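# Move bottle M9 from refrigerator bin to bench

## Task

Find the bottle marked M9 among the four in the refrigerator's bin, lift it out and set it upright on the bench. The other three must stay upright in the refrigerator, and the refrigerator door must end up closed. If none of the four bottles carries M9, take none out, close the door, and press the CALL key on the operator panel until it latches down. A call cannot be reversed, so press it only when M9 is truly absent.

## Robot and tools

Robot: two six-joint arms, left_arm and right_arm, each on its own carriage on one floor track that runs along y at x = 0. left_rail carries left_arm and is always the one at larger y; right_rail carries right_arm. These names do not match image sides. Each arm base sits at x = 0, y = its carriage position_m, z = 0.04 m, facing +x. left_arm's fingers can fold: a grip near the palm may be loose or slip, and pressing the fingertips onto a surface folds them. Grip with the outer quarter of the pads. right_arm's fingers are rigid.

Frame: fixed to the table. The table top is z = 0, +z is up, +x is the direction the arms face, +y is to their left. The table edge is at x = 0.17 m. Positions are in metres, orientations are quaternions wxyz, and velocities are in m/s and rad/s. The gripper's fingers point along its own +z axis and close along its y axis. end_effector_position is the point between the closed pads; the fingertips extend about 33 mm past it.

execute_actions(actions, cameras): actions is a list holding a single action, or an empty list to just look. An action may contain:
- rows: up to 15 rows, each applied for one step of 1/30 s.
- steps: 1 to 450, default 15.
- until: stop conditions.
- left_rail / right_rail: carriage commands.

A row is one flat list of 18 numbers, each in [-1, 1], covering both arms even if only one moves. The first nine are for left_arm, the last nine for right_arm. Each nine is: six joint offsets (shoulder pan, shoulder lift, elbow, wrist 1, wrist 2, wrist 3), then gripper position, force_limit, speed.

Joint offsets are relative to the Joint targets at the start of the call, not to the previous row. Sending the same offset in a later call therefore moves the joint further. The scale is 1.0 = 1.481 rad for the pan and lift joints and 2.222 rad for the other four. Send 0 to hold a joint; 0 also re-establishes its target after a stop.

Gripper numbers are absolute commands, not offsets:
- position: +1 is fully open (140 mm), the pads touch near -0.8, and -1 closes until blocked.
- force_limit: -1 is soft (about 14 N) up to +1 (about 58 N).
- speed: -1 is about 30 mm/s, +1 about 250 mm/s. Faster closing squeezes harder.
- To leave a gripper unchanged, repeat your last three numbers for it.

Carriages: send e.g. {"left_rail": {"position_m": 0.4}}. position_m is an absolute place on the track: left_rail -0.8 to 1.5 m, right_rail -1.5 to 0.8 m. speed_m_s ranges 0.01 to 1 and acceleration_factor 0.1 to 1. {"stop": true} brakes the carriage. After sending a target, wait with {"steps": n, "until": {"left_rail": {"position_status": ["!=", "moving"]}}}. Keep the carriages at least 0.78 m apart. Let a carriage arrive before placing its gripper precisely. until conditions can also be {"all": {"status": "ended"}} or {"any": {"status": "ended"}}; a number needs a comparison such as [">=", 0.5].

move(target, speed, blend, stop_force, zero, blocking, cameras): plans smooth joint paths. target is one 18-number row or a list of up to 15 rows. Every row's joint offsets count from the same current Joint targets. Each row is a waypoint, and the gripper numbers in it are absolute. Further arguments:
- speed: rad/s for the joint with the farthest to go, 0.01 to 3.14, default 0.5.
- blend: radians for rounding corners between waypoints.
- stop_force: 4 to 120 N. It ends an arm's path on contact; use it with a slow speed for touching. Leave it out when moving away from something the gripper is pressing.
- zero: re-zero before the move.
- blocking=false: return early; use wait or stop before sending more.

The move result adds a 'move:' line: done, off_target, held, moving or fault, plus limits=held if a check cut steps. The arms are stiff, so a target even slightly past a firm surface can trigger a fault.

Other tools:
- wait(seconds 0 to 10): lets time pass.
- stop: brakes a running move; it does not stop carriages.
- zoom_image(camera, region [x0,y0,x1,y1] in pixels, at most 504x504): zooms into the latest image.
- zero_wrist_force(arm): re-zeroes that arm's wrist sensor.
- finished_scene: ends the scene irreversibly.

Cameras: cam_high, cam_low, cam_bench_left, cam_bench_mid, cam_bench_right, cam_left_wrist, cam_right_wrist, each 896x504. Calibration is supplied. Use zoom_image to read the bottle labels.

Results:
- Joint positions, Joint velocities and Joint targets: one block per arm, starting with the rail in metres, then six joints in radians.
- Joint torques and Motor temperatures, in the same joint order.
- Wrist force and torque, in the end effector's axes.
- Gripper object_status: 0 moving, 1 blocked while opening, 2 blocked while closing (means held), 3 reached the command or pads met. Check for 2 after closing.
- position_measured in counts: 3 open, 230 pads together.
- Rail position_status: moving, done, contact_stop, time_out, stopped, stopped_with_arm, stopped_for_other_arm, stopped_for_other_carriage. position_answer: taken / not_taken.
- 'joint command not followed' means the clearance check withheld targets. 'joint sent to its limit' means a joint hit its range end.

Avoid:
- Letting anything fall off the table, onto the track or onto the strip next to it, or dropping the bottle from a height.
- Knocking over the other bottles.
- Slamming the door.
- Hitting fixed things fast.
- Letting the arms touch or press each other.
- Forces near 150 N or joint torques at their limits (wrist joints 47.5 N m), which stop the arm for 10 s.
- Long stretched holds, which overheat motors.
- Pressing CALL while M9 is in the refrigerator.

Each tool is called after ">>>" by a JSON object that holds its "api" and its "payload".

## Session

>>> {"api": "execute_actions", "payload": {"actions": []}}

Scene clock: 0.00 s.
left_arm: end_effector_position=(+0.3563, +1.3613, +0.5790) position_measured=3 object_status=3 end_effector_quat_wxyz=(+0.000, +0.000, +1.000, +0.000) | right_arm: end_effector_position=(+0.3563, -1.2300, +0.5790) position_measured=3 object_status=3 end_effector_quat_wxyz=(+0.000, +0.000, +1.000, +0.000)
Joint positions: left_arm=[1.283 -0.281 -2.157 1.821 -1.235 -1.571 -0.281] | right_arm=[-1.309 -0.28 -2.157 1.821 -1.235 -1.571 -0.28]
Joint velocities: within noise
Joint torques (N m): no reading
Motor temperatures (°C): left_arm=[42 36 31 40 40 47] | right_arm=[40 45 31 39 41 32]
Wrist force (N): no reading
Wrist torque (N m): no reading
Wrist force, peak (N): no reading
Joint targets: left_arm=[1.283 -0.281 -2.157 1.821 -1.235 -1.571 -0.281] | right_arm=[-1.309 -0.280 -2.157 1.821 -1.235 -1.571 -0.280]
Tool commands: left_gripper/position=+1.0 left_gripper/force_limit=+1.0 left_gripper/speed=+1.0 right_gripper/position=+1.0 right_gripper/force_limit=+1.0 right_gripper/speed=+1.0
left_rail: position_m=1.283 position_status=done
right_rail: position_m=-1.309 position_status=done

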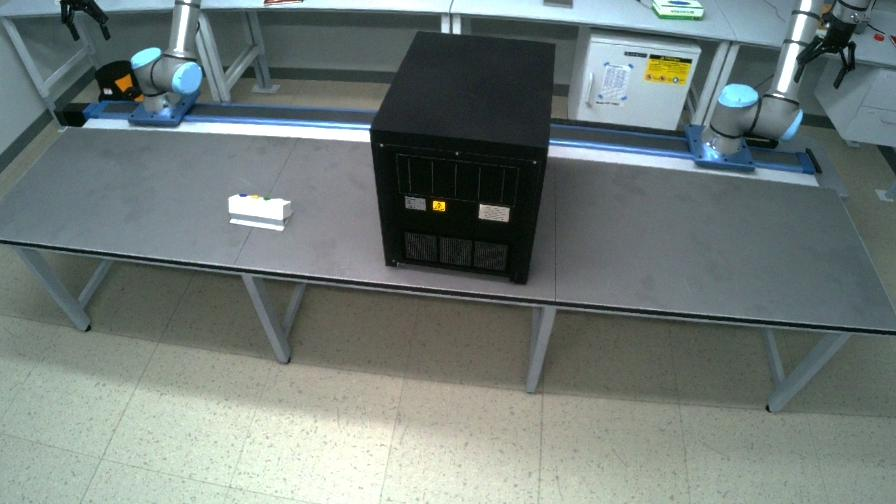

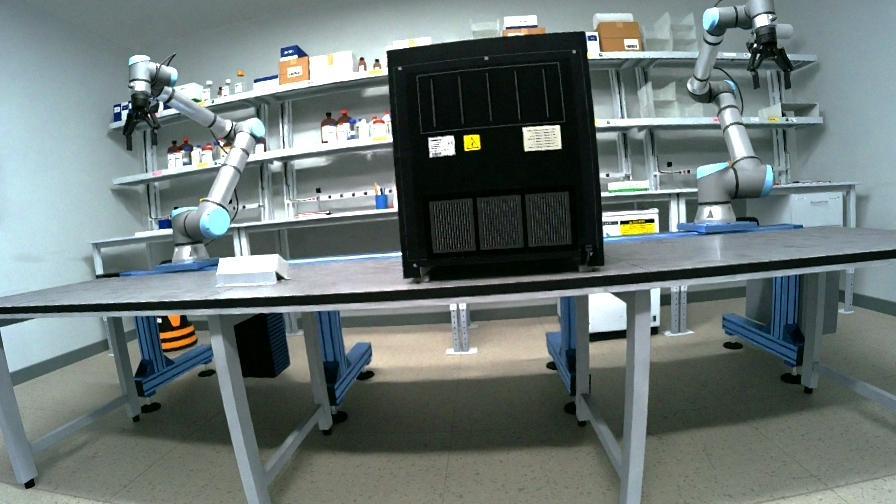

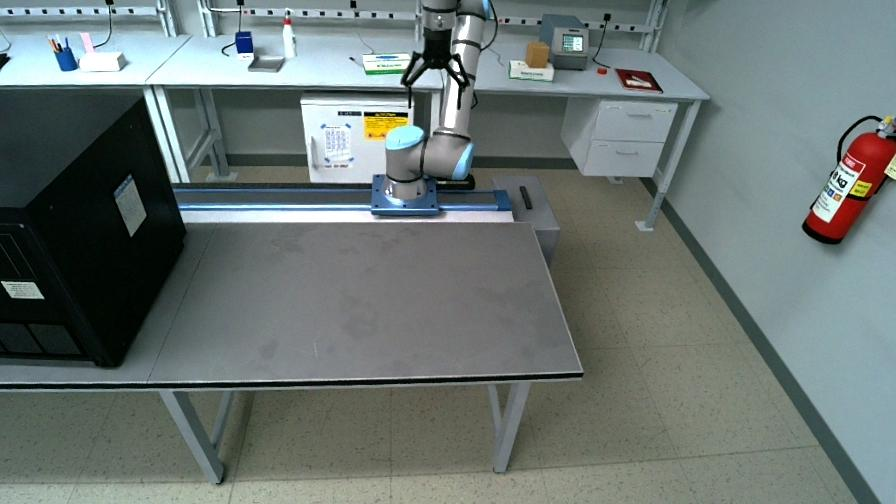

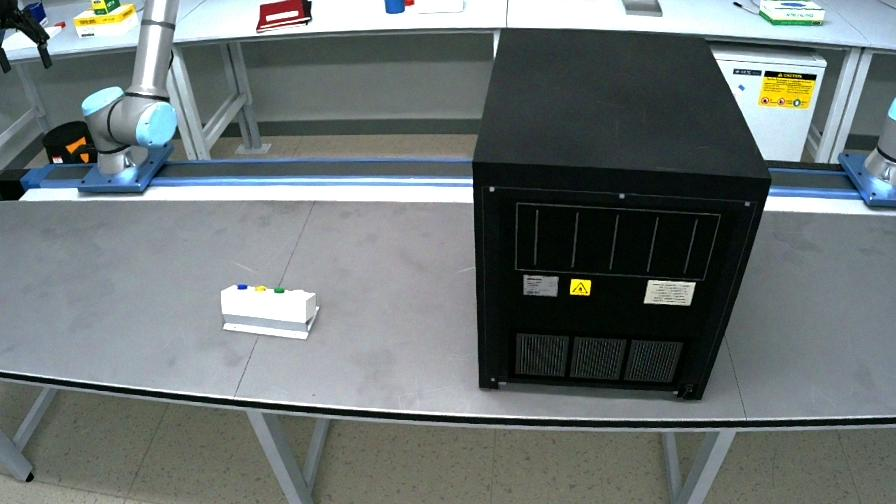

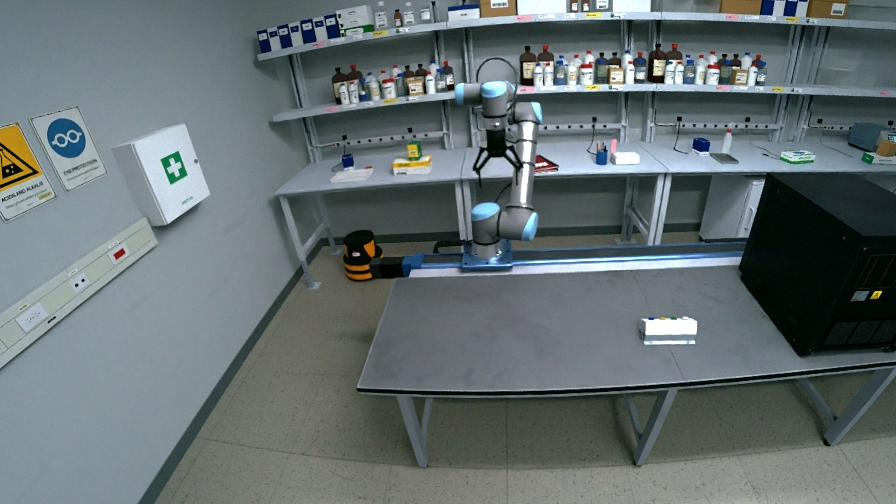

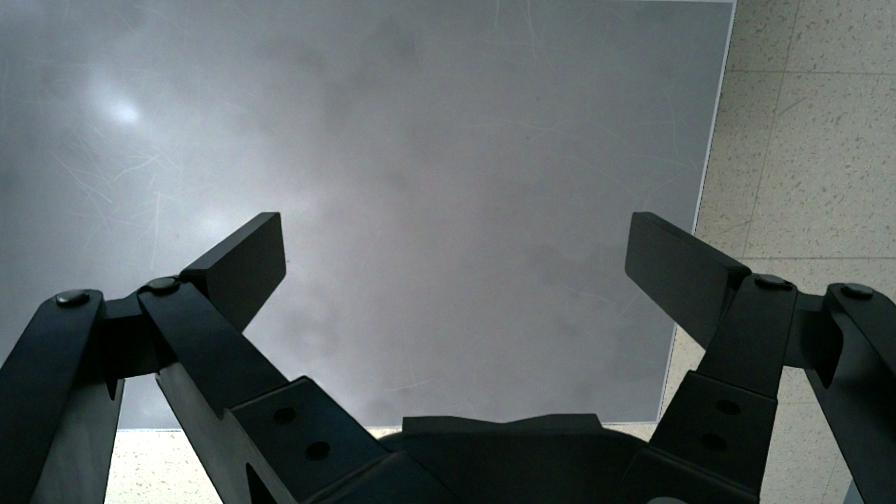

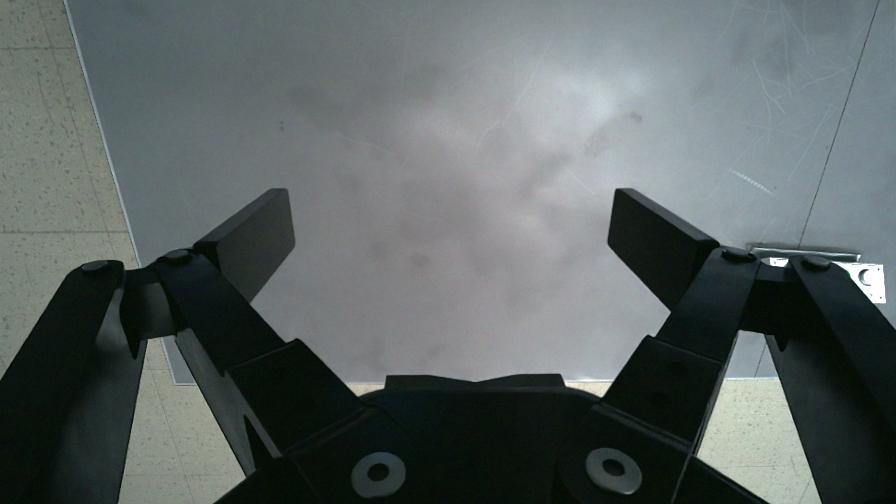

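>>> {"api": "move", "payload": {"target": [[0,0,0,0,0,0,1,1,1,0.65,0.17,0.05,-0.17,-0.35,-0.29,1,1,1],[0,0,0,0,0,0,1,1,1,1,0.349,0.106,-0.339,-0.707,-0.581,1,1,1]], "blend": 0.1, "speed": 0.7}}

>>> {"api": "execute_actions", "payload": {"actions": [{"rows":[[0,0,0,0,0,0,1,1,1,0.25,0,0,0,0,0,1,1,1]],"steps":60}]}}

>>> {"api": "execute_actions", "payload": {"actions": [{"right_rail":{"position_m":-0.4,"speed_m_s":0.4},"steps":200,"until":{"right_rail":{"position_status":["!=","moving"]}}}], "cameras": ["all"]}}

Scene clock: 85.07 s.
left_arm: end_effector_position=(+0.3563, +1.3613, +0.5790) position_measured=3 object_status=3 end_effector_quat_wxyz=(+0.000, +0.000, +1.000, +0.000) | right_arm: end_effector_position=(+0.3723, -0.8092, +0.6008) position_measured=3 object_status=3 end_effector_quat_wxyz=(+0.130, +0.695, -0.130, +0.695)
Joint positions: left_arm=[1.283 -0.281 -2.157 1.821 -1.235 -1.571 -0.28] | right_arm=[-1.309 1.201 -1.64 2.056 -1.988 -3.141 -1.571]
Joint torques (N m): left_arm=[0.16 1.51 -50.73 -5.07 -0.02 -0.18] | right_arm=[15 -31.62 -36.9 -9.07 -6.42 -2.25]
Wrist force (N): left_arm=[-0.1 -0.4 -0.1] | right_arm=[-1.6 2.2 -1.6]
Wrist torque (N m): left_arm=[-0.08 0.03 0.00] | right_arm=[0.59 0.27 0.42]
Wrist force, peak (N): left_arm=[-0.1 -0.6 0.2] | right_arm=[-2.3 2.0 -3.3]
Joint targets: left_arm=[1.283 -0.281 -2.157 1.821 -1.235 -1.571 -0.281] | right_arm=[-1.309 1.201 -1.640 2.056 -1.988 -3.142 -1.571]
left_rail: position_m=1.283 position_status=done
right_rail: position_m=-1.309 position_status=done
move: done

Scene clock: 87.27 s.
left_arm: end_effector_position=(+0.3563, +1.3613, +0.5790) position_measured=3 object_status=3 end_effector_quat_wxyz=(+0.000, +0.000, +1.000, +0.000) | right_arm: end_effector_position=(+0.1662, -0.7083, +0.6008) position_measured=3 object_status=3 end_effector_quat_wxyz=(+0.000, +0.707, +0.000, +0.707)
Joint positions: left_arm=[1.283 -0.281 -2.157 1.821 -1.235 -1.571 -0.28] | right_arm=[-1.309 1.571 -1.64 2.056 -1.988 -3.142 -1.571]
Joint torques (N m): left_arm=[-0.26 0.85 -50.88 -4.84 0.03 -0.35] | right_arm=[16.35 -48.52 -49.69 -9.36 -6.09 -1.84]
Wrist force (N): left_arm=[0.1 -0.1 -0.1] | right_arm=[-1.3 2.3 -1.8]
Wrist torque (N m): left_arm=[-0.02 -0.02 0.00] | right_arm=[0.62 0.24 0.42]
Wrist force, peak (N): left_arm=[-0.3 -0.5 0.2] | right_arm=[-2.0 1.4 14.0]
Joint targets: left_arm=[1.283 -0.281 -2.157 1.821 -1.235 -1.571 -0.281] | right_arm=[-1.309 1.571 -1.640 2.056 -1.988 -3.142 -1.571]
left_rail: position_m=1.283 position_status=done
right_rail: position_m=-1.309 position_status=done

Scene clock: 90.27 s.
left_arm: end_effector_position=(+0.3563, +1.3613, +0.5790) position_measured=3 object_status=3 end_effector_quat_wxyz=(+0.000, +0.000, +1.000, +0.000) | right_arm: end_effector_position=(+0.1662, +0.2003, +0.6008) position_measured=3 object_status=3 end_effector_quat_wxyz=(+0.000, +0.707, +0.000, +0.707)
Joint positions: left_arm=[1.283 -0.281 -2.157 1.821 -1.235 -1.571 -0.28] | right_arm=[-0.4 1.571 -1.64 2.056 -1.988 -3.142 -1.571]
Joint torques (N m): left_arm=[0.41 -0.36 -50.2 -4.9 0.04 -0.27] | right_arm=[-8.39 -47.62 -50.02 -6.46 -3.86 -2.09]
Wrist force (N): left_arm=[0.0 0.0 -0.1] | right_arm=[-1.3 2.4 -1.5]
Wrist torque (N m): left_arm=[0.00 0.00 0.00] | right_arm=[0.63 0.24 0.42]
Wrist force, peak (N): left_arm=[0.1 -0.6 0.0] | right_arm=[-1.5 4.5 -1.9]
Joint targets: left_arm=[1.283 -0.281 -2.157 1.821 -1.235 -1.571 -0.281] | right_arm=[-0.400 1.571 -1.640 2.056 -1.988 -3.142 -1.571]
Tool commands: left_gripper/position=+1.0 left_gripper/force_limit=+1.0 left_gripper/speed=+1.0 right_gripper/position=+1.0 right_gripper/force_limit=+1.0 right_gripper/speed=+1.0
left_rail: position_m=1.283 position_status=done
right_rail: position_m=-0.400 speed_m_s=0.40 position_status=done
camera_calibration:
cam_right_wrist: T_world_to_cam=[[-0.018527, -0.999814, 0.00541943, 0.204618], [-0.396492, 0.00237101, -0.918035, 0.602029], [0.917851, -0.0191572, -0.396462, 0.274877], [0, 0, 0, 1]] pos_world=[-0.00980531, 0.208418, 0.660553]

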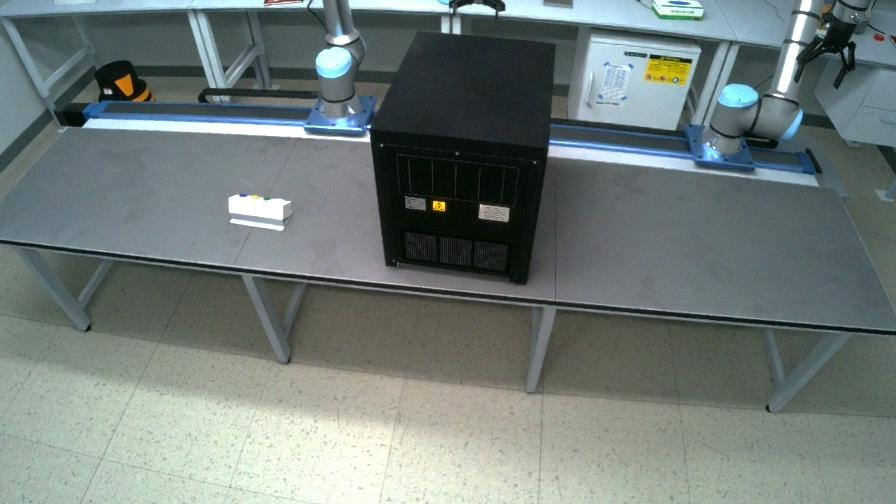

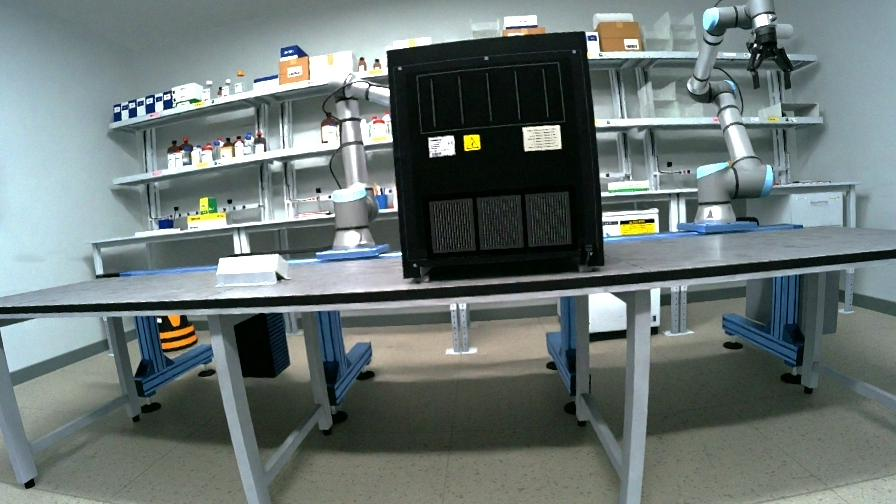

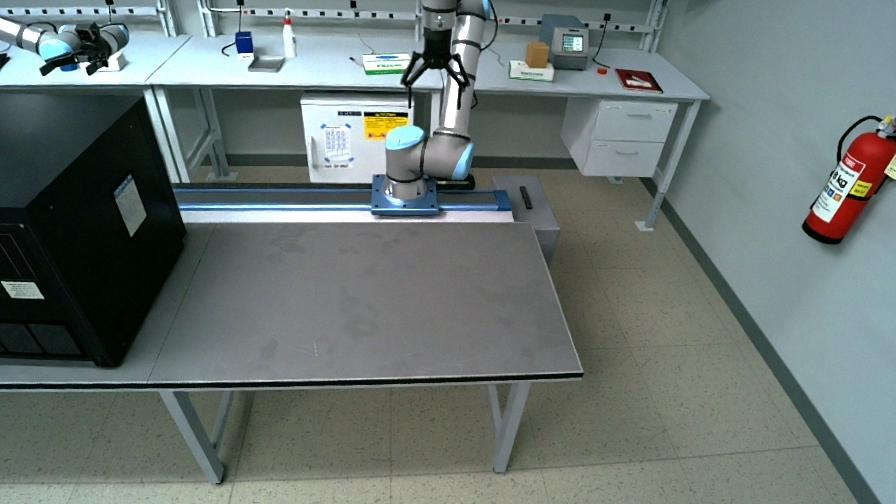

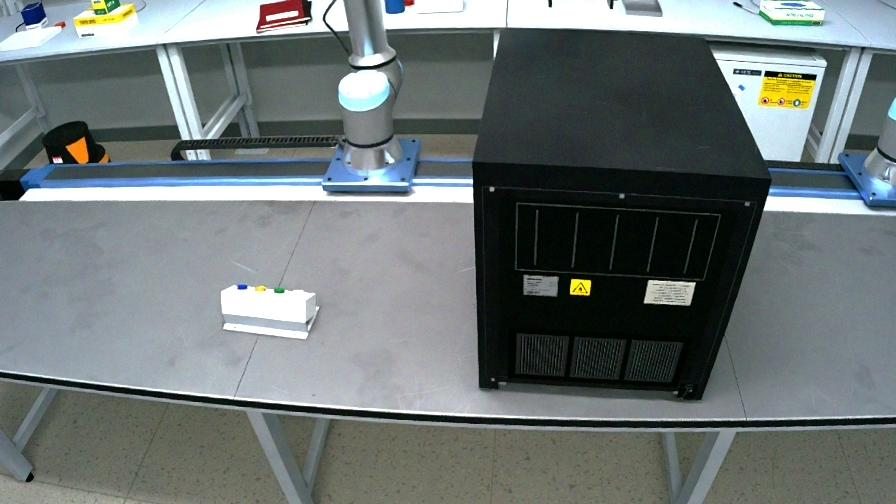

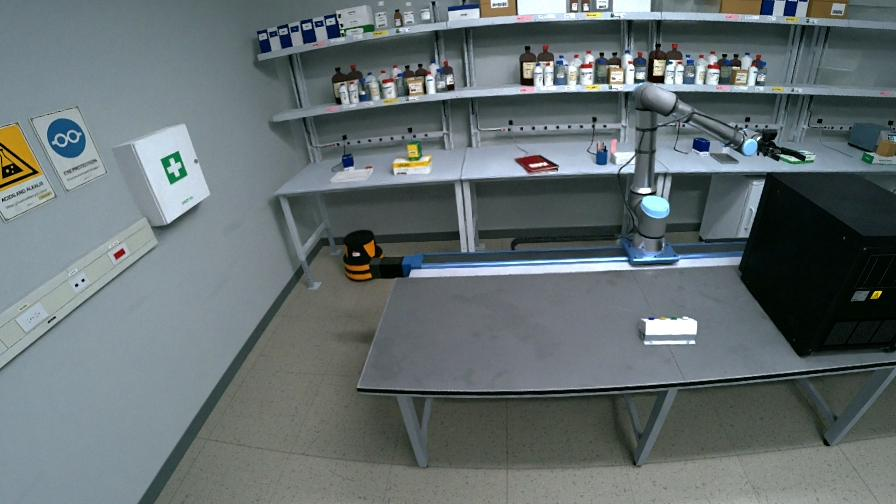

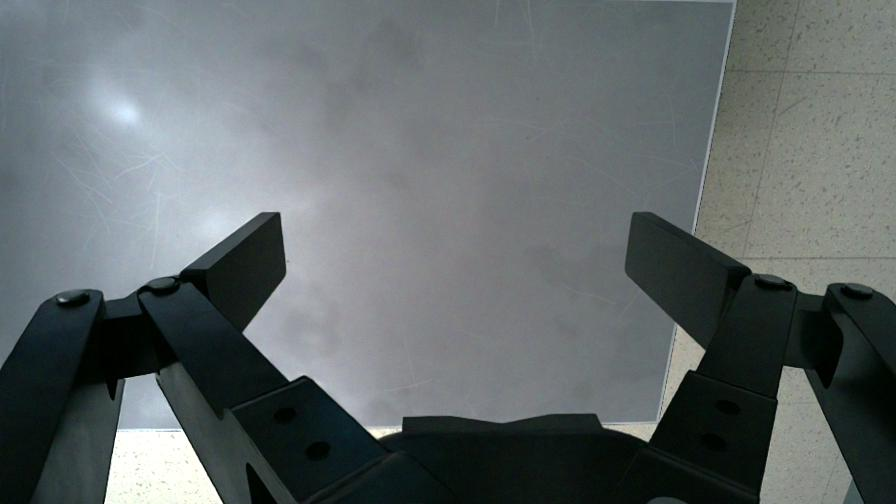

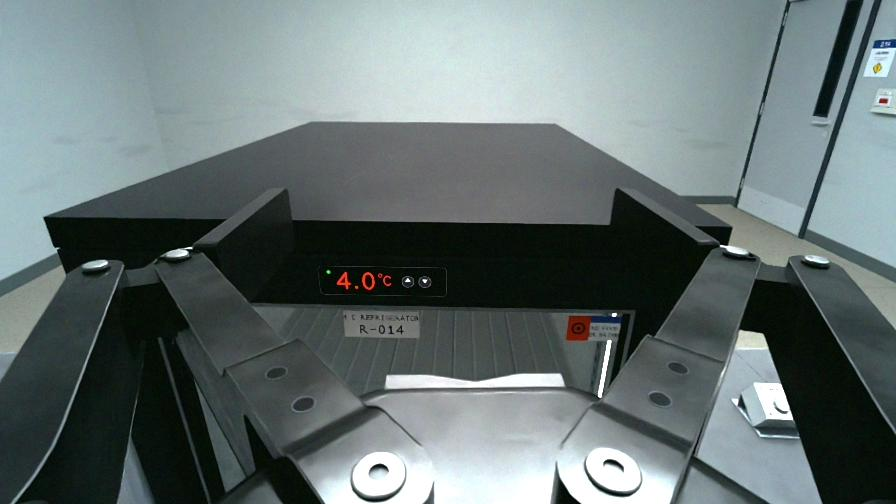

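>>> {"api": "move", "payload": {"target": [0,0,0,0,0,0,1,1,1,0,0.247,0.105,-0.270,0,0,1,1,1], "cameras": ["cam_right_wrist"]}}

>>> {"api": "zoom_image", "payload": {"camera": "cam_right_wrist", "region": [200, 100, 700, 400]}}

Scene clock: 99.90 s.
left_arm: end_effector_position=(+0.3563, +1.3613, +0.5790) position_measured=3 object_status=3 end_effector_quat_wxyz=(+0.000, +0.000, +1.000, +0.000) | right_arm: end_effector_position=(+0.1662, +0.2004, +0.3212) position_measured=3 object_status=3 end_effector_quat_wxyz=(+0.000, +0.707, +0.000, +0.707)
Joint positions: left_arm=[1.283 -0.281 -2.157 1.821 -1.235 -1.571 -0.28] | right_arm=[-0.4 1.571 -1.274 2.29 -2.588 -3.142 -1.571]
Joint torques (N m): left_arm=[0.84 2.24 -50.04 -4.71 0.35 -0.39] | right_arm=[4.3 -47.37 -19.84 -8.76 -0.12 -1.46]
Wrist force (N): left_arm=[0.0 -0.2 0.0] | right_arm=[-1.2 2.9 -2.0]
Wrist torque (N m): left_arm=[-0.04 0.01 0.00] | right_arm=[0.76 0.22 0.45]
Wrist force, peak (N): left_arm=[-0.5 -0.4 -0.1] | right_arm=[-3.4 2.9 -2.0]
Joint targets: left_arm=[1.283 -0.281 -2.157 1.821 -1.235 -1.571 -0.281] | right_arm=[-0.400 1.571 -1.274 2.290 -2.588 -3.142 -1.571]
left_rail: position_m=1.283 position_status=done
right_rail: position_m=-0.400 speed_m_s=0.40 position_status=done
move: done
camera_calibration:
cam_right_wrist: T_world_to_cam=[[-0.01843, -0.999819, 0.00461929, 0.20644], [-0.396479, 0.00306698, -0.918039, 0.345204], [0.917859, -0.0187509, -0.396464, 0.163943], [0, 0, 0, 1]] pos_world=[-0.00980551, 0.208418, 0.380955]
Images, in order (width x height): cam_right_wrist 896x504.

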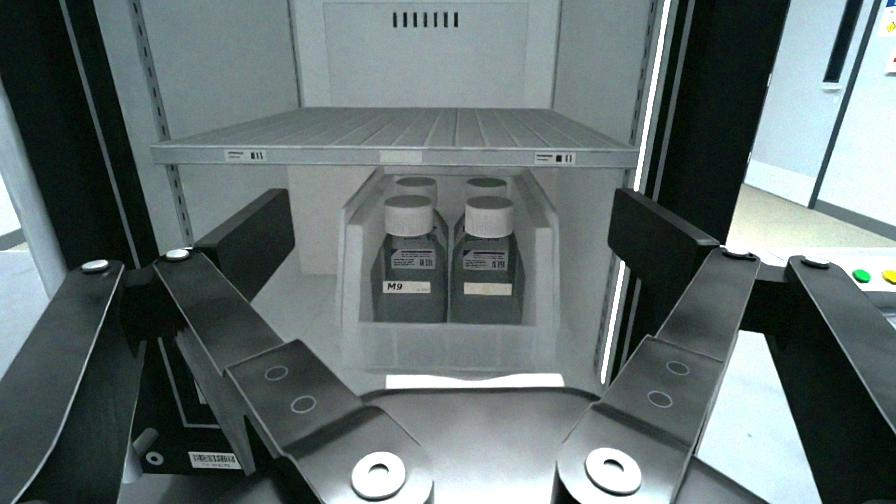

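Scaled by 1.008 from the camera's 896x504 image, which has a finer 1280x720 frame.

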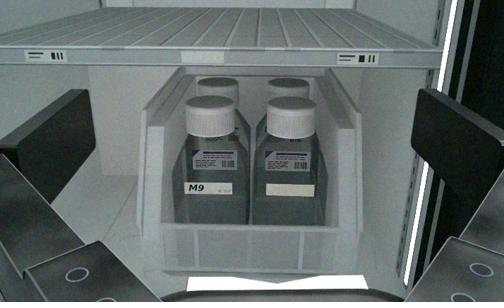

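>>> {"api": "execute_actions", "payload": {"actions": [{"right_rail":{"position_m":-0.55},"steps":100,"until":{"right_rail":{"position_status":["!=","moving"]}}}]}}

>>> {"api": "move", "payload": {"target": [0,0,0,0,0,0,1,1,1,0.25,0,0,0,0,0,1,1,1], "cameras": ["cam_right_wrist"]}}

Scene clock: 110.40 s.
left_arm: end_effector_position=(+0.3563, +1.3613, +0.5790) position_measured=3 object_status=3 end_effector_quat_wxyz=(+0.000, +0.000, +1.000, +0.000) | right_arm: end_effector_position=(+0.1662, +0.0503, +0.3210) position_measured=3 object_status=3 end_effector_quat_wxyz=(+0.000, +0.707, +0.000, +0.707)
Joint positions: left_arm=[1.283 -0.281 -2.157 1.821 -1.235 -1.571 -0.28] | right_arm=[-0.55 1.571 -1.274 2.29 -2.588 -3.142 -1.571]
Joint torques (N m): left_arm=[-1.27 -0.23 -50.3 -4.35 0.38 -0.86] | right_arm=[-7.63 -62.93 -37.44 -7.42 -0.09 -0.86]
Wrist force (N): left_arm=[0.1 -0.2 -0.2] | right_arm=[-1.2 2.5 -1.5]
Wrist torque (N m): left_arm=[-0.05 -0.02 0.00] | right_arm=[0.66 0.23 0.44]
Wrist force, peak (N): left_arm=[-0.1 -0.1 -0.6] | right_arm=[-1.3 4.5 -2.0]
Joint targets: left_arm=[1.283 -0.281 -2.157 1.821 -1.235 -1.571 -0.281] | right_arm=[-0.550 1.571 -1.274 2.290 -2.588 -3.142 -1.571]
Tool commands: left_gripper/position=+1.0 left_gripper/force_limit=+1.0 left_gripper/speed=+1.0 right_gripper/position=+1.0 right_gripper/force_limit=+1.0 right_gripper/speed=+1.0
left_rail: position_m=1.283 position_status=done
right_rail: position_m=-0.550 speed_m_s=0.40 position_status=done

Scene clock: 111.87 s.
left_arm: end_effector_position=(+0.3563, +1.3613, +0.5790) position_measured=3 object_status=3 end_effector_quat_wxyz=(+0.000, +0.000, +1.000, +0.000) | right_arm: end_effector_position=(-0.0621, +0.0697, +0.3211) position_measured=3 object_status=3 end_effector_quat_wxyz=(-0.131, +0.695, +0.130, +0.695)
Joint positions: left_arm=[1.283 -0.281 -2.157 1.821 -1.235 -1.571 -0.28] | right_arm=[-0.55 1.941 -1.274 2.29 -2.588 -3.142 -1.571]
Joint torques (N m): left_arm=[-2.26 0.53 -49.34 -4.18 0.68 -0.64] | right_arm=[14.66 -64.37 -36.12 -6.01 -0.45 -1]
Wrist force (N): left_arm=[0.1 -0.2 -0.2] | right_arm=[-1.4 2.0 -2.0]
Wrist torque (N m): left_arm=[-0.05 -0.02 0.00] | right_arm=[0.56 0.29 0.44]
Wrist force, peak (N): left_arm=[-0.1 -0.6 -0.1] | right_arm=[-1.2 2.8 -4.3]
Joint targets: left_arm=[1.283 -0.281 -2.157 1.821 -1.235 -1.571 -0.281] | right_arm=[-0.550 1.941 -1.274 2.290 -2.588 -3.142 -1.571]
left_rail: position_m=1.283 position_status=done
right_rail: position_m=-0.550 speed_m_s=0.40 position_status=done
move: done
camera_calibration:
cam_right_wrist: T_world_to_cam=[[0.344327, -0.938838, 0.00468828, 0.0898741], [-0.370745, -0.140558, -0.918037, 0.2666], [0.862547, 0.314366, -0.396468, 0.34436], [0, 0, 0, 1]] pos_world=[-0.229132, 0.0135949, 0.380855]
Images, in order (width x height): cam_right_wrist 896x504.

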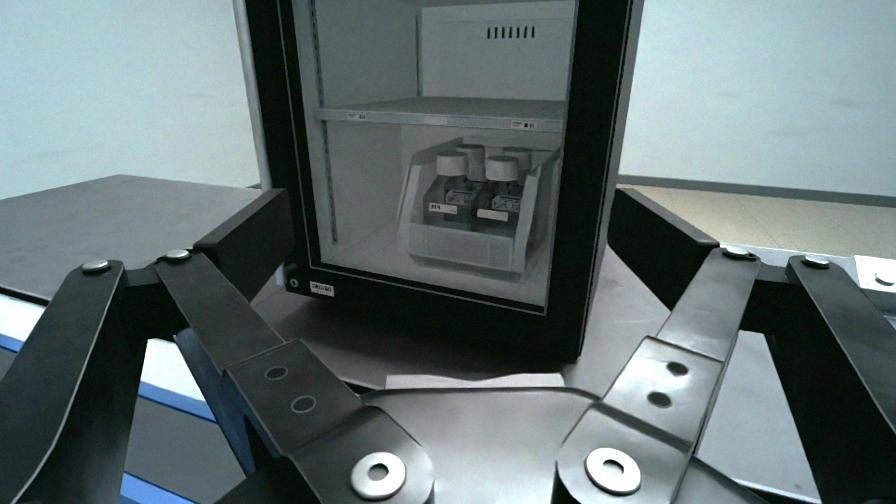

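>>> {"api": "execute_actions", "payload": {"actions": [{"right_rail":{"position_m":-1.3},"steps":120,"until":{"right_rail":{"position_status":["!=","moving"]}}}]}}

>>> {"api": "move", "payload": {"target": [-1,0.725,0.119,-1,0.999,-1,1,1,1,0,0,0,0,0,0,1,1,1], "speed": 0.7}}

>>> {"api": "move", "payload": {"target": [-0.3086,0,0,-0.3087,0,-0.2876,1,1,1,0,0,0,0,0,0,1,1,1], "speed": 0.7}}

>>> {"api": "execute_actions", "payload": {"actions": [{"left_rail":{"position_m":1.0,"speed_m_s":0.4},"steps":120,"until":{"left_rail":{"position_status":["!=","moving"]}}}], "cameras": ["cam_left_wrist","cam_bench_left"]}}

Scene clock: 148.07 s.
left_arm: end_effector_position=(+0.3563, +1.3613, +0.5790) position_measured=3 object_status=3 end_effector_quat_wxyz=(+0.000, +0.000, +1.000, +0.000) | right_arm: end_effector_position=(-0.0623, -0.6802, +0.3211) position_measured=3 object_status=3 end_effector_quat_wxyz=(-0.131, +0.695, +0.130, +0.695)
Joint positions: left_arm=[1.283 -0.281 -2.157 1.821 -1.235 -1.571 -0.28] | right_arm=[-1.3 1.941 -1.274 2.29 -2.588 -3.142 -1.571]
Joint torques (N m): left_arm=[0.88 -0.29 -49.8 -3.98 0.78 -0.73] | right_arm=[4.61 -61.01 -25.41 -2.54 -2.25 -0.22]
Wrist force (N): left_arm=[0.1 -0.2 0.1] | right_arm=[-1.2 2.3 -2.1]
Wrist torque (N m): left_arm=[-0.05 -0.02 0.00] | right_arm=[0.62 0.23 0.44]
Wrist force, peak (N): left_arm=[-0.6 -0.4 -0.2] | right_arm=[-1.4 4.5 -2.6]
Joint targets: left_arm=[1.283 -0.281 -2.157 1.821 -1.235 -1.571 -0.281] | right_arm=[-1.300 1.941 -1.274 2.290 -2.588 -3.142 -1.571]
Tool commands: left_gripper/position=+1.0 left_gripper/force_limit=+1.0 left_gripper/speed=+1.0 right_gripper/position=+1.0 right_gripper/force_limit=+1.0 right_gripper/speed=+1.0
left_rail: position_m=1.283 position_status=done
right_rail: position_m=-1.300 speed_m_s=0.40 position_status=done

Scene clock: 152.03 s.
left_arm: end_effector_position=(+0.3404, +0.6956, +0.5035) position_measured=3 object_status=3 end_effector_quat_wxyz=(+0.584, -0.503, +0.236, -0.592) | right_arm: end_effector_position=(-0.0623, -0.6802, +0.3211) position_measured=3 object_status=3 end_effector_quat_wxyz=(-0.131, +0.695, +0.130, +0.695)
Joint positions: left_arm=[1.283 -1.762 -1.083 2.085 -3.457 0.649 -2.502] | right_arm=[-1.3 1.941 -1.274 2.29 -2.588 -3.142 -1.571]
Joint torques (N m): left_arm=[-15.12 -53.35 -15.24 -4.79 5.1 -2.05] | right_arm=[-8.92 -52.88 -21.5 -4.68 -2.46 -0.42]
Wrist force (N): left_arm=[-0.6 0.5 1.5] | right_arm=[-1.3 2.6 -2.0]
Wrist torque (N m): left_arm=[0.05 -0.10 0.22] | right_arm=[0.68 0.26 0.44]
Wrist force, peak (N): left_arm=[2.7 1.3 -0.7] | right_arm=[-1.5 2.5 -2.4]
Joint targets: left_arm=[1.283 -1.762 -1.083 2.085 -3.457 0.649 -2.502] | right_arm=[-1.300 1.941 -1.274 2.290 -2.588 -3.142 -1.571]
left_rail: position_m=1.283 position_status=done
right_rail: position_m=-1.300 speed_m_s=0.40 position_status=done
move: done

Scene clock: 153.80 s.
left_arm: end_effector_position=(+0.1203, +0.7035, +0.4003) position_measured=3 object_status=3 end_effector_quat_wxyz=(-0.001, +0.707, +0.000, +0.707) | right_arm: end_effector_position=(-0.0623, -0.6802, +0.3211) position_measured=3 object_status=3 end_effector_quat_wxyz=(-0.131, +0.695, +0.130, +0.695)
Joint positions: left_arm=[1.283 -2.219 -1.083 2.085 -4.143 0.649 -3.141] | right_arm=[-1.3 1.941 -1.274 2.29 -2.588 -3.142 -1.571]
Joint torques (N m): left_arm=[-11.9 -54.51 -18.2 -1.54 3.26 -2.67] | right_arm=[-16.13 -49.46 -21.4 -4.97 -2.79 0.1]
Wrist force (N): left_arm=[1.5 0.1 1.0] | right_arm=[-1.3 2.6 -2.1]
Wrist torque (N m): left_arm=[0.12 -0.60 0.30] | right_arm=[0.68 0.26 0.44]
Wrist force, peak (N): left_arm=[0.2 1.7 3.3] | right_arm=[-1.4 2.7 -2.0]
Joint targets: left_arm=[1.283 -2.219 -1.083 2.085 -4.143 0.649 -3.141] | right_arm=[-1.300 1.941 -1.274 2.290 -2.588 -3.142 -1.571]
left_rail: position_m=1.283 position_status=done
right_rail: position_m=-1.300 speed_m_s=0.40 position_status=done
move: done

Scene clock: 155.23 s.
left_arm: end_effector_position=(+0.1202, +0.4208, +0.4003) position_measured=3 object_status=3 end_effector_quat_wxyz=(-0.001, +0.707, +0.000, +0.707) | right_arm: end_effector_position=(-0.0623, -0.6802, +0.3211) position_measured=3 object_status=3 end_effector_quat_wxyz=(-0.131, +0.695, +0.130, +0.695)
Joint positions: left_arm=[1 -2.219 -1.083 2.085 -4.143 0.649 -3.141] | right_arm=[-1.3 1.941 -1.274 2.29 -2.588 -3.142 -1.571]
Joint torques (N m): left_arm=[-11.16 -59.31 -22.94 0.7 1.42 -2.25] | right_arm=[-17.67 -50 -21.28 -5.99 -3.22 -0.11]
Wrist force (N): left_arm=[1.5 -0.2 0.9] | right_arm=[-1.4 2.5 -1.9]
Wrist torque (N m): left_arm=[0.08 -0.61 0.30] | right_arm=[0.66 0.28 0.44]
Wrist force, peak (N): left_arm=[1.4 -2.3 0.7] | right_arm=[-1.7 2.4 -2.2]
Joint targets: left_arm=[1.000 -2.219 -1.083 2.085 -4.143 0.649 -3.141] | right_arm=[-1.300 1.941 -1.274 2.290 -2.588 -3.142 -1.571]
Tool commands: left_gripper/position=+1.0 left_gripper/force_limit=+1.0 left_gripper/speed=+1.0 right_gripper/position=+1.0 right_gripper/force_limit=+1.0 right_gripper/speed=+1.0
left_rail: position_m=1.000 speed_m_s=0.40 position_status=done
right_rail: position_m=-1.300 speed_m_s=0.40 position_status=done
camera_calibration:
cam_left_wrist: T_world_to_cam=[[-0.0298785, -0.99953, -0.00681692, 0.431741], [-0.32502, 0.0161646, -0.945569, 0.406639], [0.945235, -0.0260366, -0.325351, 0.211074], [0, 0, 0, 1]] pos_world=[-0.0544491, 0.430461, 0.456122]
Images, in order (width x height): cam_bench_left 896x504, cam_left_wrist 896x504.

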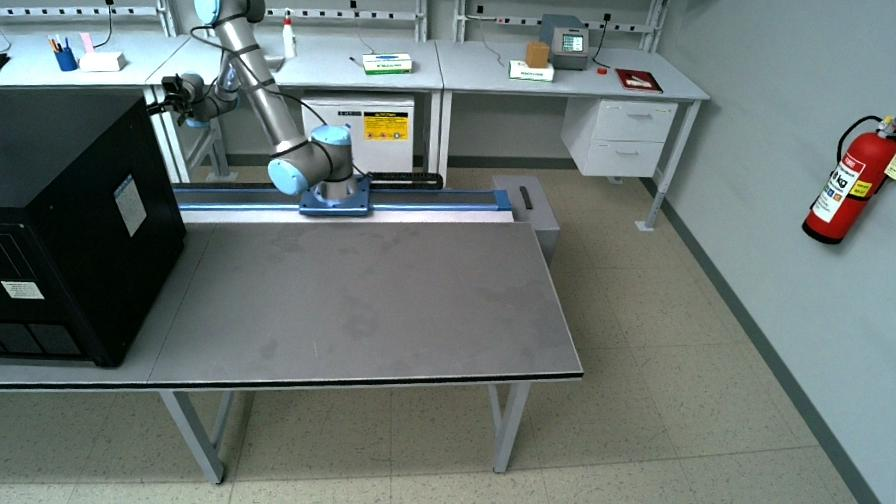

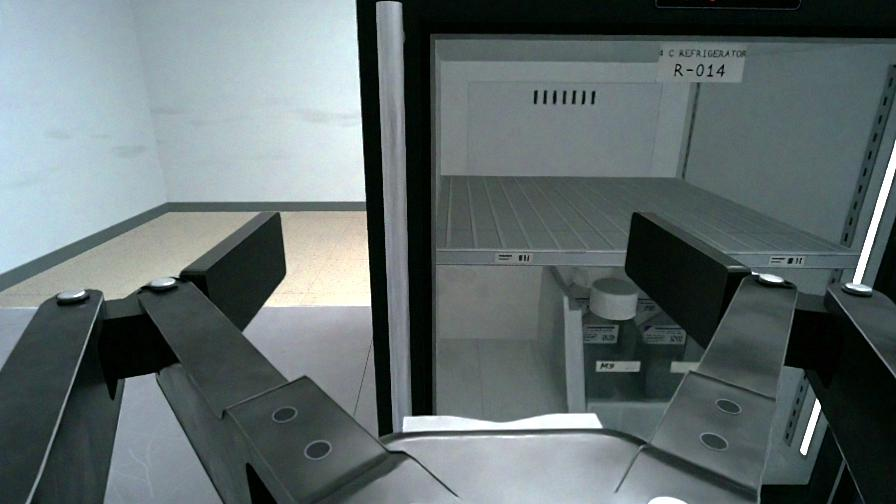

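>>> {"api": "execute_actions", "payload": {"actions": [{"left_rail":{"position_m":0.88},"steps":120,"until":{"left_rail":{"position_status":["!=","moving"]}}}], "cameras": ["cam_left_wrist"]}}

Scene clock: 159.13 s.
left_arm: end_effector_position=(+0.1202, +0.3008, +0.4003) position_measured=3 object_status=3 end_effector_quat_wxyz=(-0.001, +0.707, +0.000, +0.707) | right_arm: end_effector_position=(-0.0623, -0.6802, +0.3211) position_measured=3 object_status=3 end_effector_quat_wxyz=(-0.131, +0.695, +0.130, +0.695)
Joint positions: left_arm=[0.88 -2.219 -1.083 2.085 -4.143 0.649 -3.141] | right_arm=[-1.3 1.941 -1.274 2.29 -2.588 -3.142 -1.571]
Joint torques (N m): left_arm=[0.1 -67.81 -32.12 3.5 -2.93 -2.39] | right_arm=[-17.35 -49.38 -20.93 -7.99 -3.84 0.07]
Wrist force (N): left_arm=[1.3 0.0 0.3] | right_arm=[-1.2 2.6 -1.9]
Wrist torque (N m): left_arm=[0.11 -0.57 0.30] | right_arm=[0.68 0.25 0.44]
Wrist force, peak (N): left_arm=[1.5 -2.0 0.7] | right_arm=[-1.7 2.8 -2.0]
Joint targets: left_arm=[0.880 -2.219 -1.083 2.085 -4.143 0.649 -3.141] | right_arm=[-1.300 1.941 -1.274 2.290 -2.588 -3.142 -1.571]
Tool commands: left_gripper/position=+1.0 left_gripper/force_limit=+1.0 left_gripper/speed=+1.0 right_gripper/position=+1.0 right_gripper/force_limit=+1.0 right_gripper/speed=+1.0
left_rail: position_m=0.880 speed_m_s=0.40 position_status=done
right_rail: position_m=-1.300 speed_m_s=0.40 position_status=done
camera_calibration:
cam_left_wrist: T_world_to_cam=[[-0.0298785, -0.99953, -0.00681692, 0.311798], [-0.32502, 0.0161646, -0.945569, 0.408673], [0.945235, -0.0260366, -0.325351, 0.207983], [0, 0, 0, 1]] pos_world=[-0.0544491, 0.310461, 0.456222]
Images, in order (width x height): cam_left_wrist 896x504.

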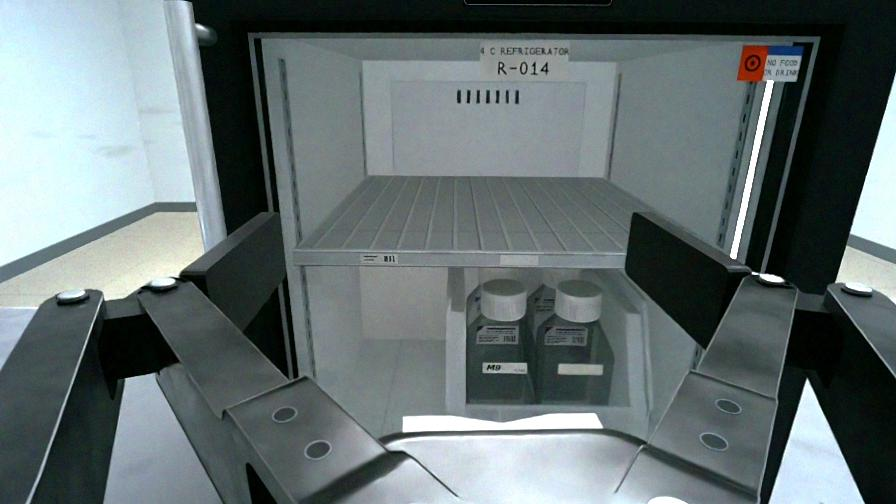

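>>> {"api": "execute_actions", "payload": {"actions": [{"left_rail":{"position_m":1.0},"steps":120,"until":{"left_rail":{"position_status":["!=","moving"]}}}]}}

>>> {"api": "move", "payload": {"target": [0.0095,-0.0314,0.0402,-0.0193,-0.0063,0,0.3,0,0,0,0,0,0,0,0,1,1,1], "cameras": ["cam_left_wrist"]}}

Scene clock: 187.43 s.
left_arm: end_effector_position=(+0.1202, +0.4208, +0.4003) position_measured=3 object_status=3 end_effector_quat_wxyz=(-0.001, +0.707, +0.000, +0.707) | right_arm: end_effector_position=(-0.0623, -0.6802, +0.3211) position_measured=3 object_status=3 end_effector_quat_wxyz=(-0.131, +0.695, +0.130, +0.695)
Joint positions: left_arm=[1 -2.219 -1.083 2.085 -4.143 0.649 -3.141] | right_arm=[-1.3 1.941 -1.274 2.29 -2.588 -3.142 -1.571]
Joint torques (N m): left_arm=[4.14 -65 -15.03 3.43 -2.49 -2.43] | right_arm=[-18.47 -50.54 -20.71 -8.86 -4.9 0.62]
Wrist force (N): left_arm=[1.5 -0.2 0.9] | right_arm=[-1.0 2.2 -2.0]
Wrist torque (N m): left_arm=[0.08 -0.61 0.30] | right_arm=[0.60 0.18 0.44]
Wrist force, peak (N): left_arm=[1.4 2.6 0.9] | right_arm=[-2.0 2.7 -2.1]
Joint targets: left_arm=[1.000 -2.219 -1.083 2.085 -4.143 0.649 -3.141] | right_arm=[-1.300 1.941 -1.274 2.290 -2.588 -3.142 -1.571]
Tool commands: left_gripper/position=+1.0 left_gripper/force_limit=+1.0 left_gripper/speed=+1.0 right_gripper/position=+1.0 right_gripper/force_limit=+1.0 right_gripper/speed=+1.0
left_rail: position_m=1.000 speed_m_s=0.40 position_status=done
right_rail: position_m=-1.300 speed_m_s=0.40 position_status=done

Scene clock: 188.43 s.
left_arm: end_effector_position=(+0.1557, +0.4550, +0.4003) position_measured=91 object_status=3 end_effector_quat_wxyz=(-0.001, +0.707, +0.000, +0.707) | right_arm: end_effector_position=(-0.0623, -0.6802, +0.3211) position_measured=3 object_status=3 end_effector_quat_wxyz=(-0.131, +0.695, +0.130, +0.695)
Joint positions: left_arm=[1 -2.205 -1.129 2.174 -4.186 0.635 -3.141] | right_arm=[-1.3 1.941 -1.274 2.29 -2.588 -3.142 -1.571]
Joint torques (N m): left_arm=[15.74 -68.23 -9.85 -1.84 -3.71 -2.5] | right_arm=[-17.61 -48.79 -21.6 -8.56 -5.22 0.84]
Wrist force (N): left_arm=[1.2 0.2 0.7] | right_arm=[-1.5 2.4 -2.1]
Wrist torque (N m): left_arm=[0.12 -0.60 0.24] | right_arm=[0.63 0.31 0.44]
Wrist force, peak (N): left_arm=[1.3 -0.6 1.8] | right_arm=[-1.7 2.6 -1.9]
Joint targets: left_arm=[1.000 -2.205 -1.129 2.175 -4.186 0.635 -3.141] | right_arm=[-1.300 1.941 -1.274 2.290 -2.588 -3.142 -1.571]
left_rail: position_m=1.000 speed_m_s=0.40 position_status=done
right_rail: position_m=-1.300 speed_m_s=0.40 position_status=done
move: done
camera_calibration:
cam_left_wrist: T_world_to_cam=[[-0.0298774, -0.99953, -0.00681373, 0.466985], [-0.32502, 0.0161612, -0.945569, 0.417721], [0.945235, -0.0260366, -0.325351, 0.178442], [0, 0, 0, 1]] pos_world=[-0.0189491, 0.464661, 0.456222]
Images, in order (width x height): cam_left_wrist 896x504.

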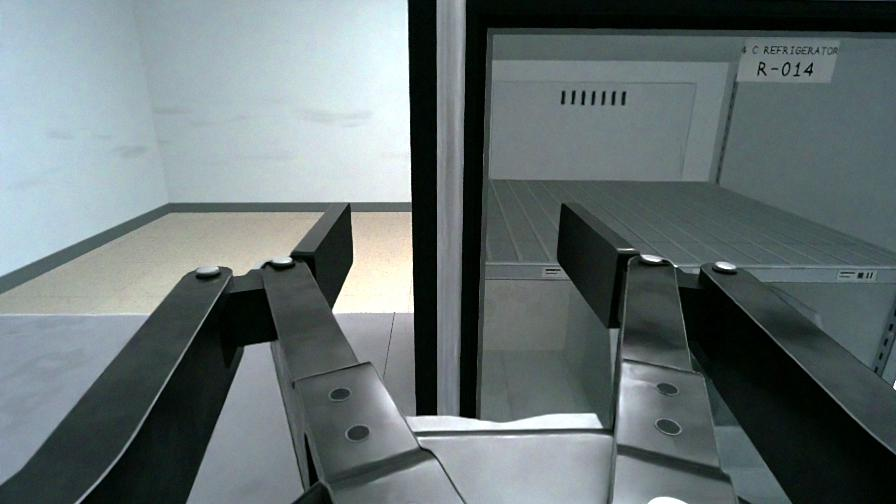

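>>> {"api": "move", "payload": {"target": [0.0622,-0.0118,0.015,-0.0072,-0.0414,0,0.3,0,0,0,0,0,0,0,0,1,1,1], "speed": 0.1, "stop_force": 15, "cameras": ["cam_left_wrist"]}}

Scene clock: 194.10 s.
left_arm: end_effector_position=(+0.2159, +0.4556, +0.4003) position_measured=91 object_status=3 end_effector_quat_wxyz=(-0.001, +0.707, +0.000, +0.707) | right_arm: end_effector_position=(-0.0623, -0.6802, +0.3211) position_measured=3 object_status=3 end_effector_quat_wxyz=(-0.131, +0.695, +0.130, +0.695)
Joint positions: left_arm=[1 -2.113 -1.147 2.208 -4.202 0.543 -3.141] | right_arm=[-1.3 1.941 -1.274 2.29 -2.588 -3.142 -1.571]
Joint torques (N m): left_arm=[15.33 -61.57 -9.01 -1.68 -4.02 -2.1] | right_arm=[-17.71 -53.12 -22.3 -8.7 -5.26 0.84]
Wrist force (N): left_arm=[1.8 0.1 0.6] | right_arm=[-1.2 2.5 -1.6]
Wrist torque (N m): left_arm=[0.13 -0.74 0.31] | right_arm=[0.66 0.24 0.44]
Wrist force, peak (N): left_arm=[1.5 -0.1 1.9] | right_arm=[-1.5 2.5 -2.4]
Joint targets: left_arm=[1.000 -2.113 -1.147 2.208 -4.202 0.543 -3.141] | right_arm=[-1.300 1.941 -1.274 2.290 -2.588 -3.142 -1.571]
left_rail: position_m=1.000 speed_m_s=0.40 position_status=done
right_rail: position_m=-1.300 speed_m_s=0.40 position_status=done
move: done
camera_calibration:
cam_left_wrist: T_world_to_cam=[[-0.0297177, -0.999536, -0.00665581, 0.469206], [-0.325208, 0.015965, -0.945508, 0.43735], [0.945175, -0.0259338, -0.325532, 0.121589], [0, 0, 0, 1]] pos_world=[0.0412504, 0.46516, 0.456222]
Images, in order (width x height): cam_left_wrist 896x504.

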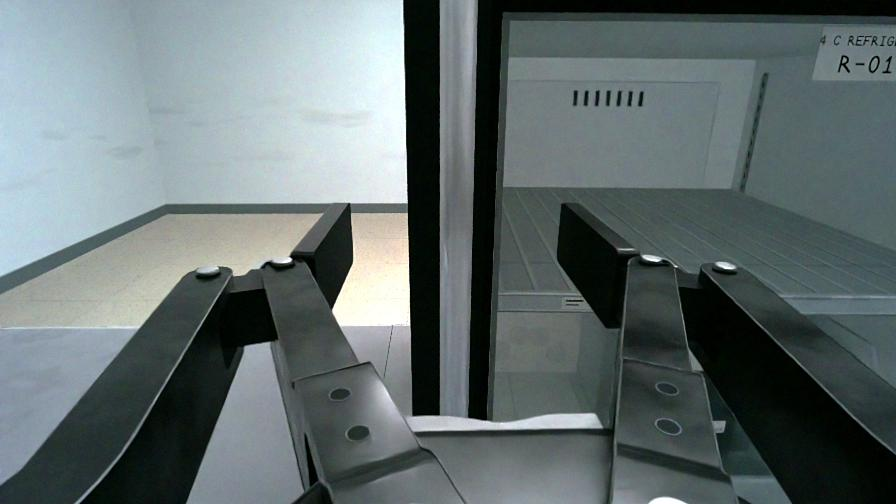

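>>> {"api": "execute_actions", "payload": {"actions": [{"rows":[[0,0,0,0,0,0,-1,-0.5,-1,0,0,0,0,0,0,1,1,1]],"steps":130}], "cameras": ["cam_left_wrist"]}}

Scene clock: 202.47 s.
left_arm: end_effector_position=(+0.2159, +0.4556, +0.4003) position_measured=209 object_status=2 end_effector_quat_wxyz=(-0.001, +0.707, +0.000, +0.707) | right_arm: end_effector_position=(-0.0623, -0.6802, +0.3211) position_measured=3 object_status=3 end_effector_quat_wxyz=(-0.131, +0.695, +0.130, +0.695)
Joint positions: left_arm=[1 -2.113 -1.147 2.208 -4.202 0.543 -3.141] | right_arm=[-1.3 1.941 -1.274 2.29 -2.588 -3.142 -1.571]
Joint torques (N m): left_arm=[14.65 -64.71 -9.54 -1.71 8.39 -2.38] | right_arm=[-17.81 -51.9 -21.56 -8.49 -5.53 0.85]
Wrist force (N): left_arm=[1.0 13.0 1.1] | right_arm=[-1.4 2.6 -1.8]
Wrist torque (N m): left_arm=[-0.28 -0.81 0.26] | right_arm=[0.68 0.28 0.44]
Wrist force, peak (N): left_arm=[0.8 13.3 0.9] | right_arm=[-1.5 3.0 -2.1]
Joint targets: left_arm=[1.000 -2.113 -1.147 2.208 -4.202 0.543 -3.141] | right_arm=[-1.300 1.941 -1.274 2.290 -2.588 -3.142 -1.571]
left_rail: position_m=1.000 speed_m_s=0.40 position_status=done
right_rail: position_m=-1.300 speed_m_s=0.40 position_status=done
camera_calibration:
cam_left_wrist: T_world_to_cam=[[-0.0297177, -0.999536, -0.00665581, 0.469206], [-0.325208, 0.015965, -0.945508, 0.43735], [0.945175, -0.0259338, -0.325532, 0.121589], [0, 0, 0, 1]] pos_world=[0.0412504, 0.46516, 0.456222]
Images, in order (width x height): cam_left_wrist 896x504.

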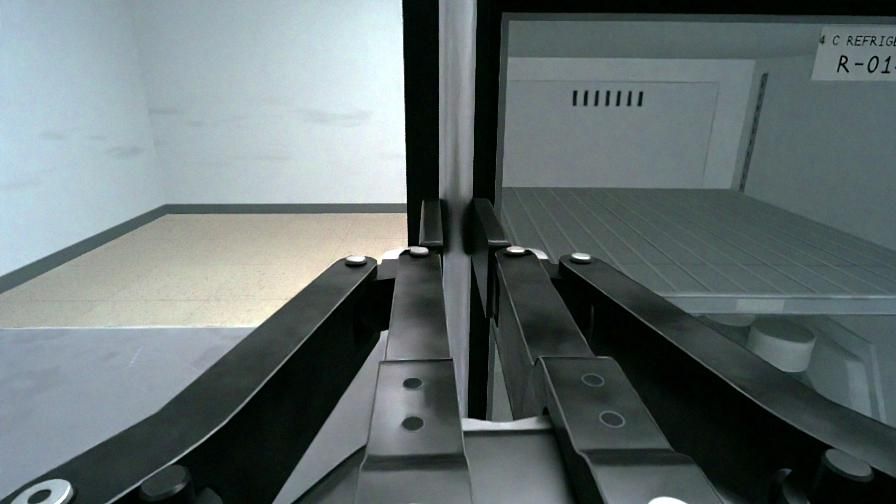

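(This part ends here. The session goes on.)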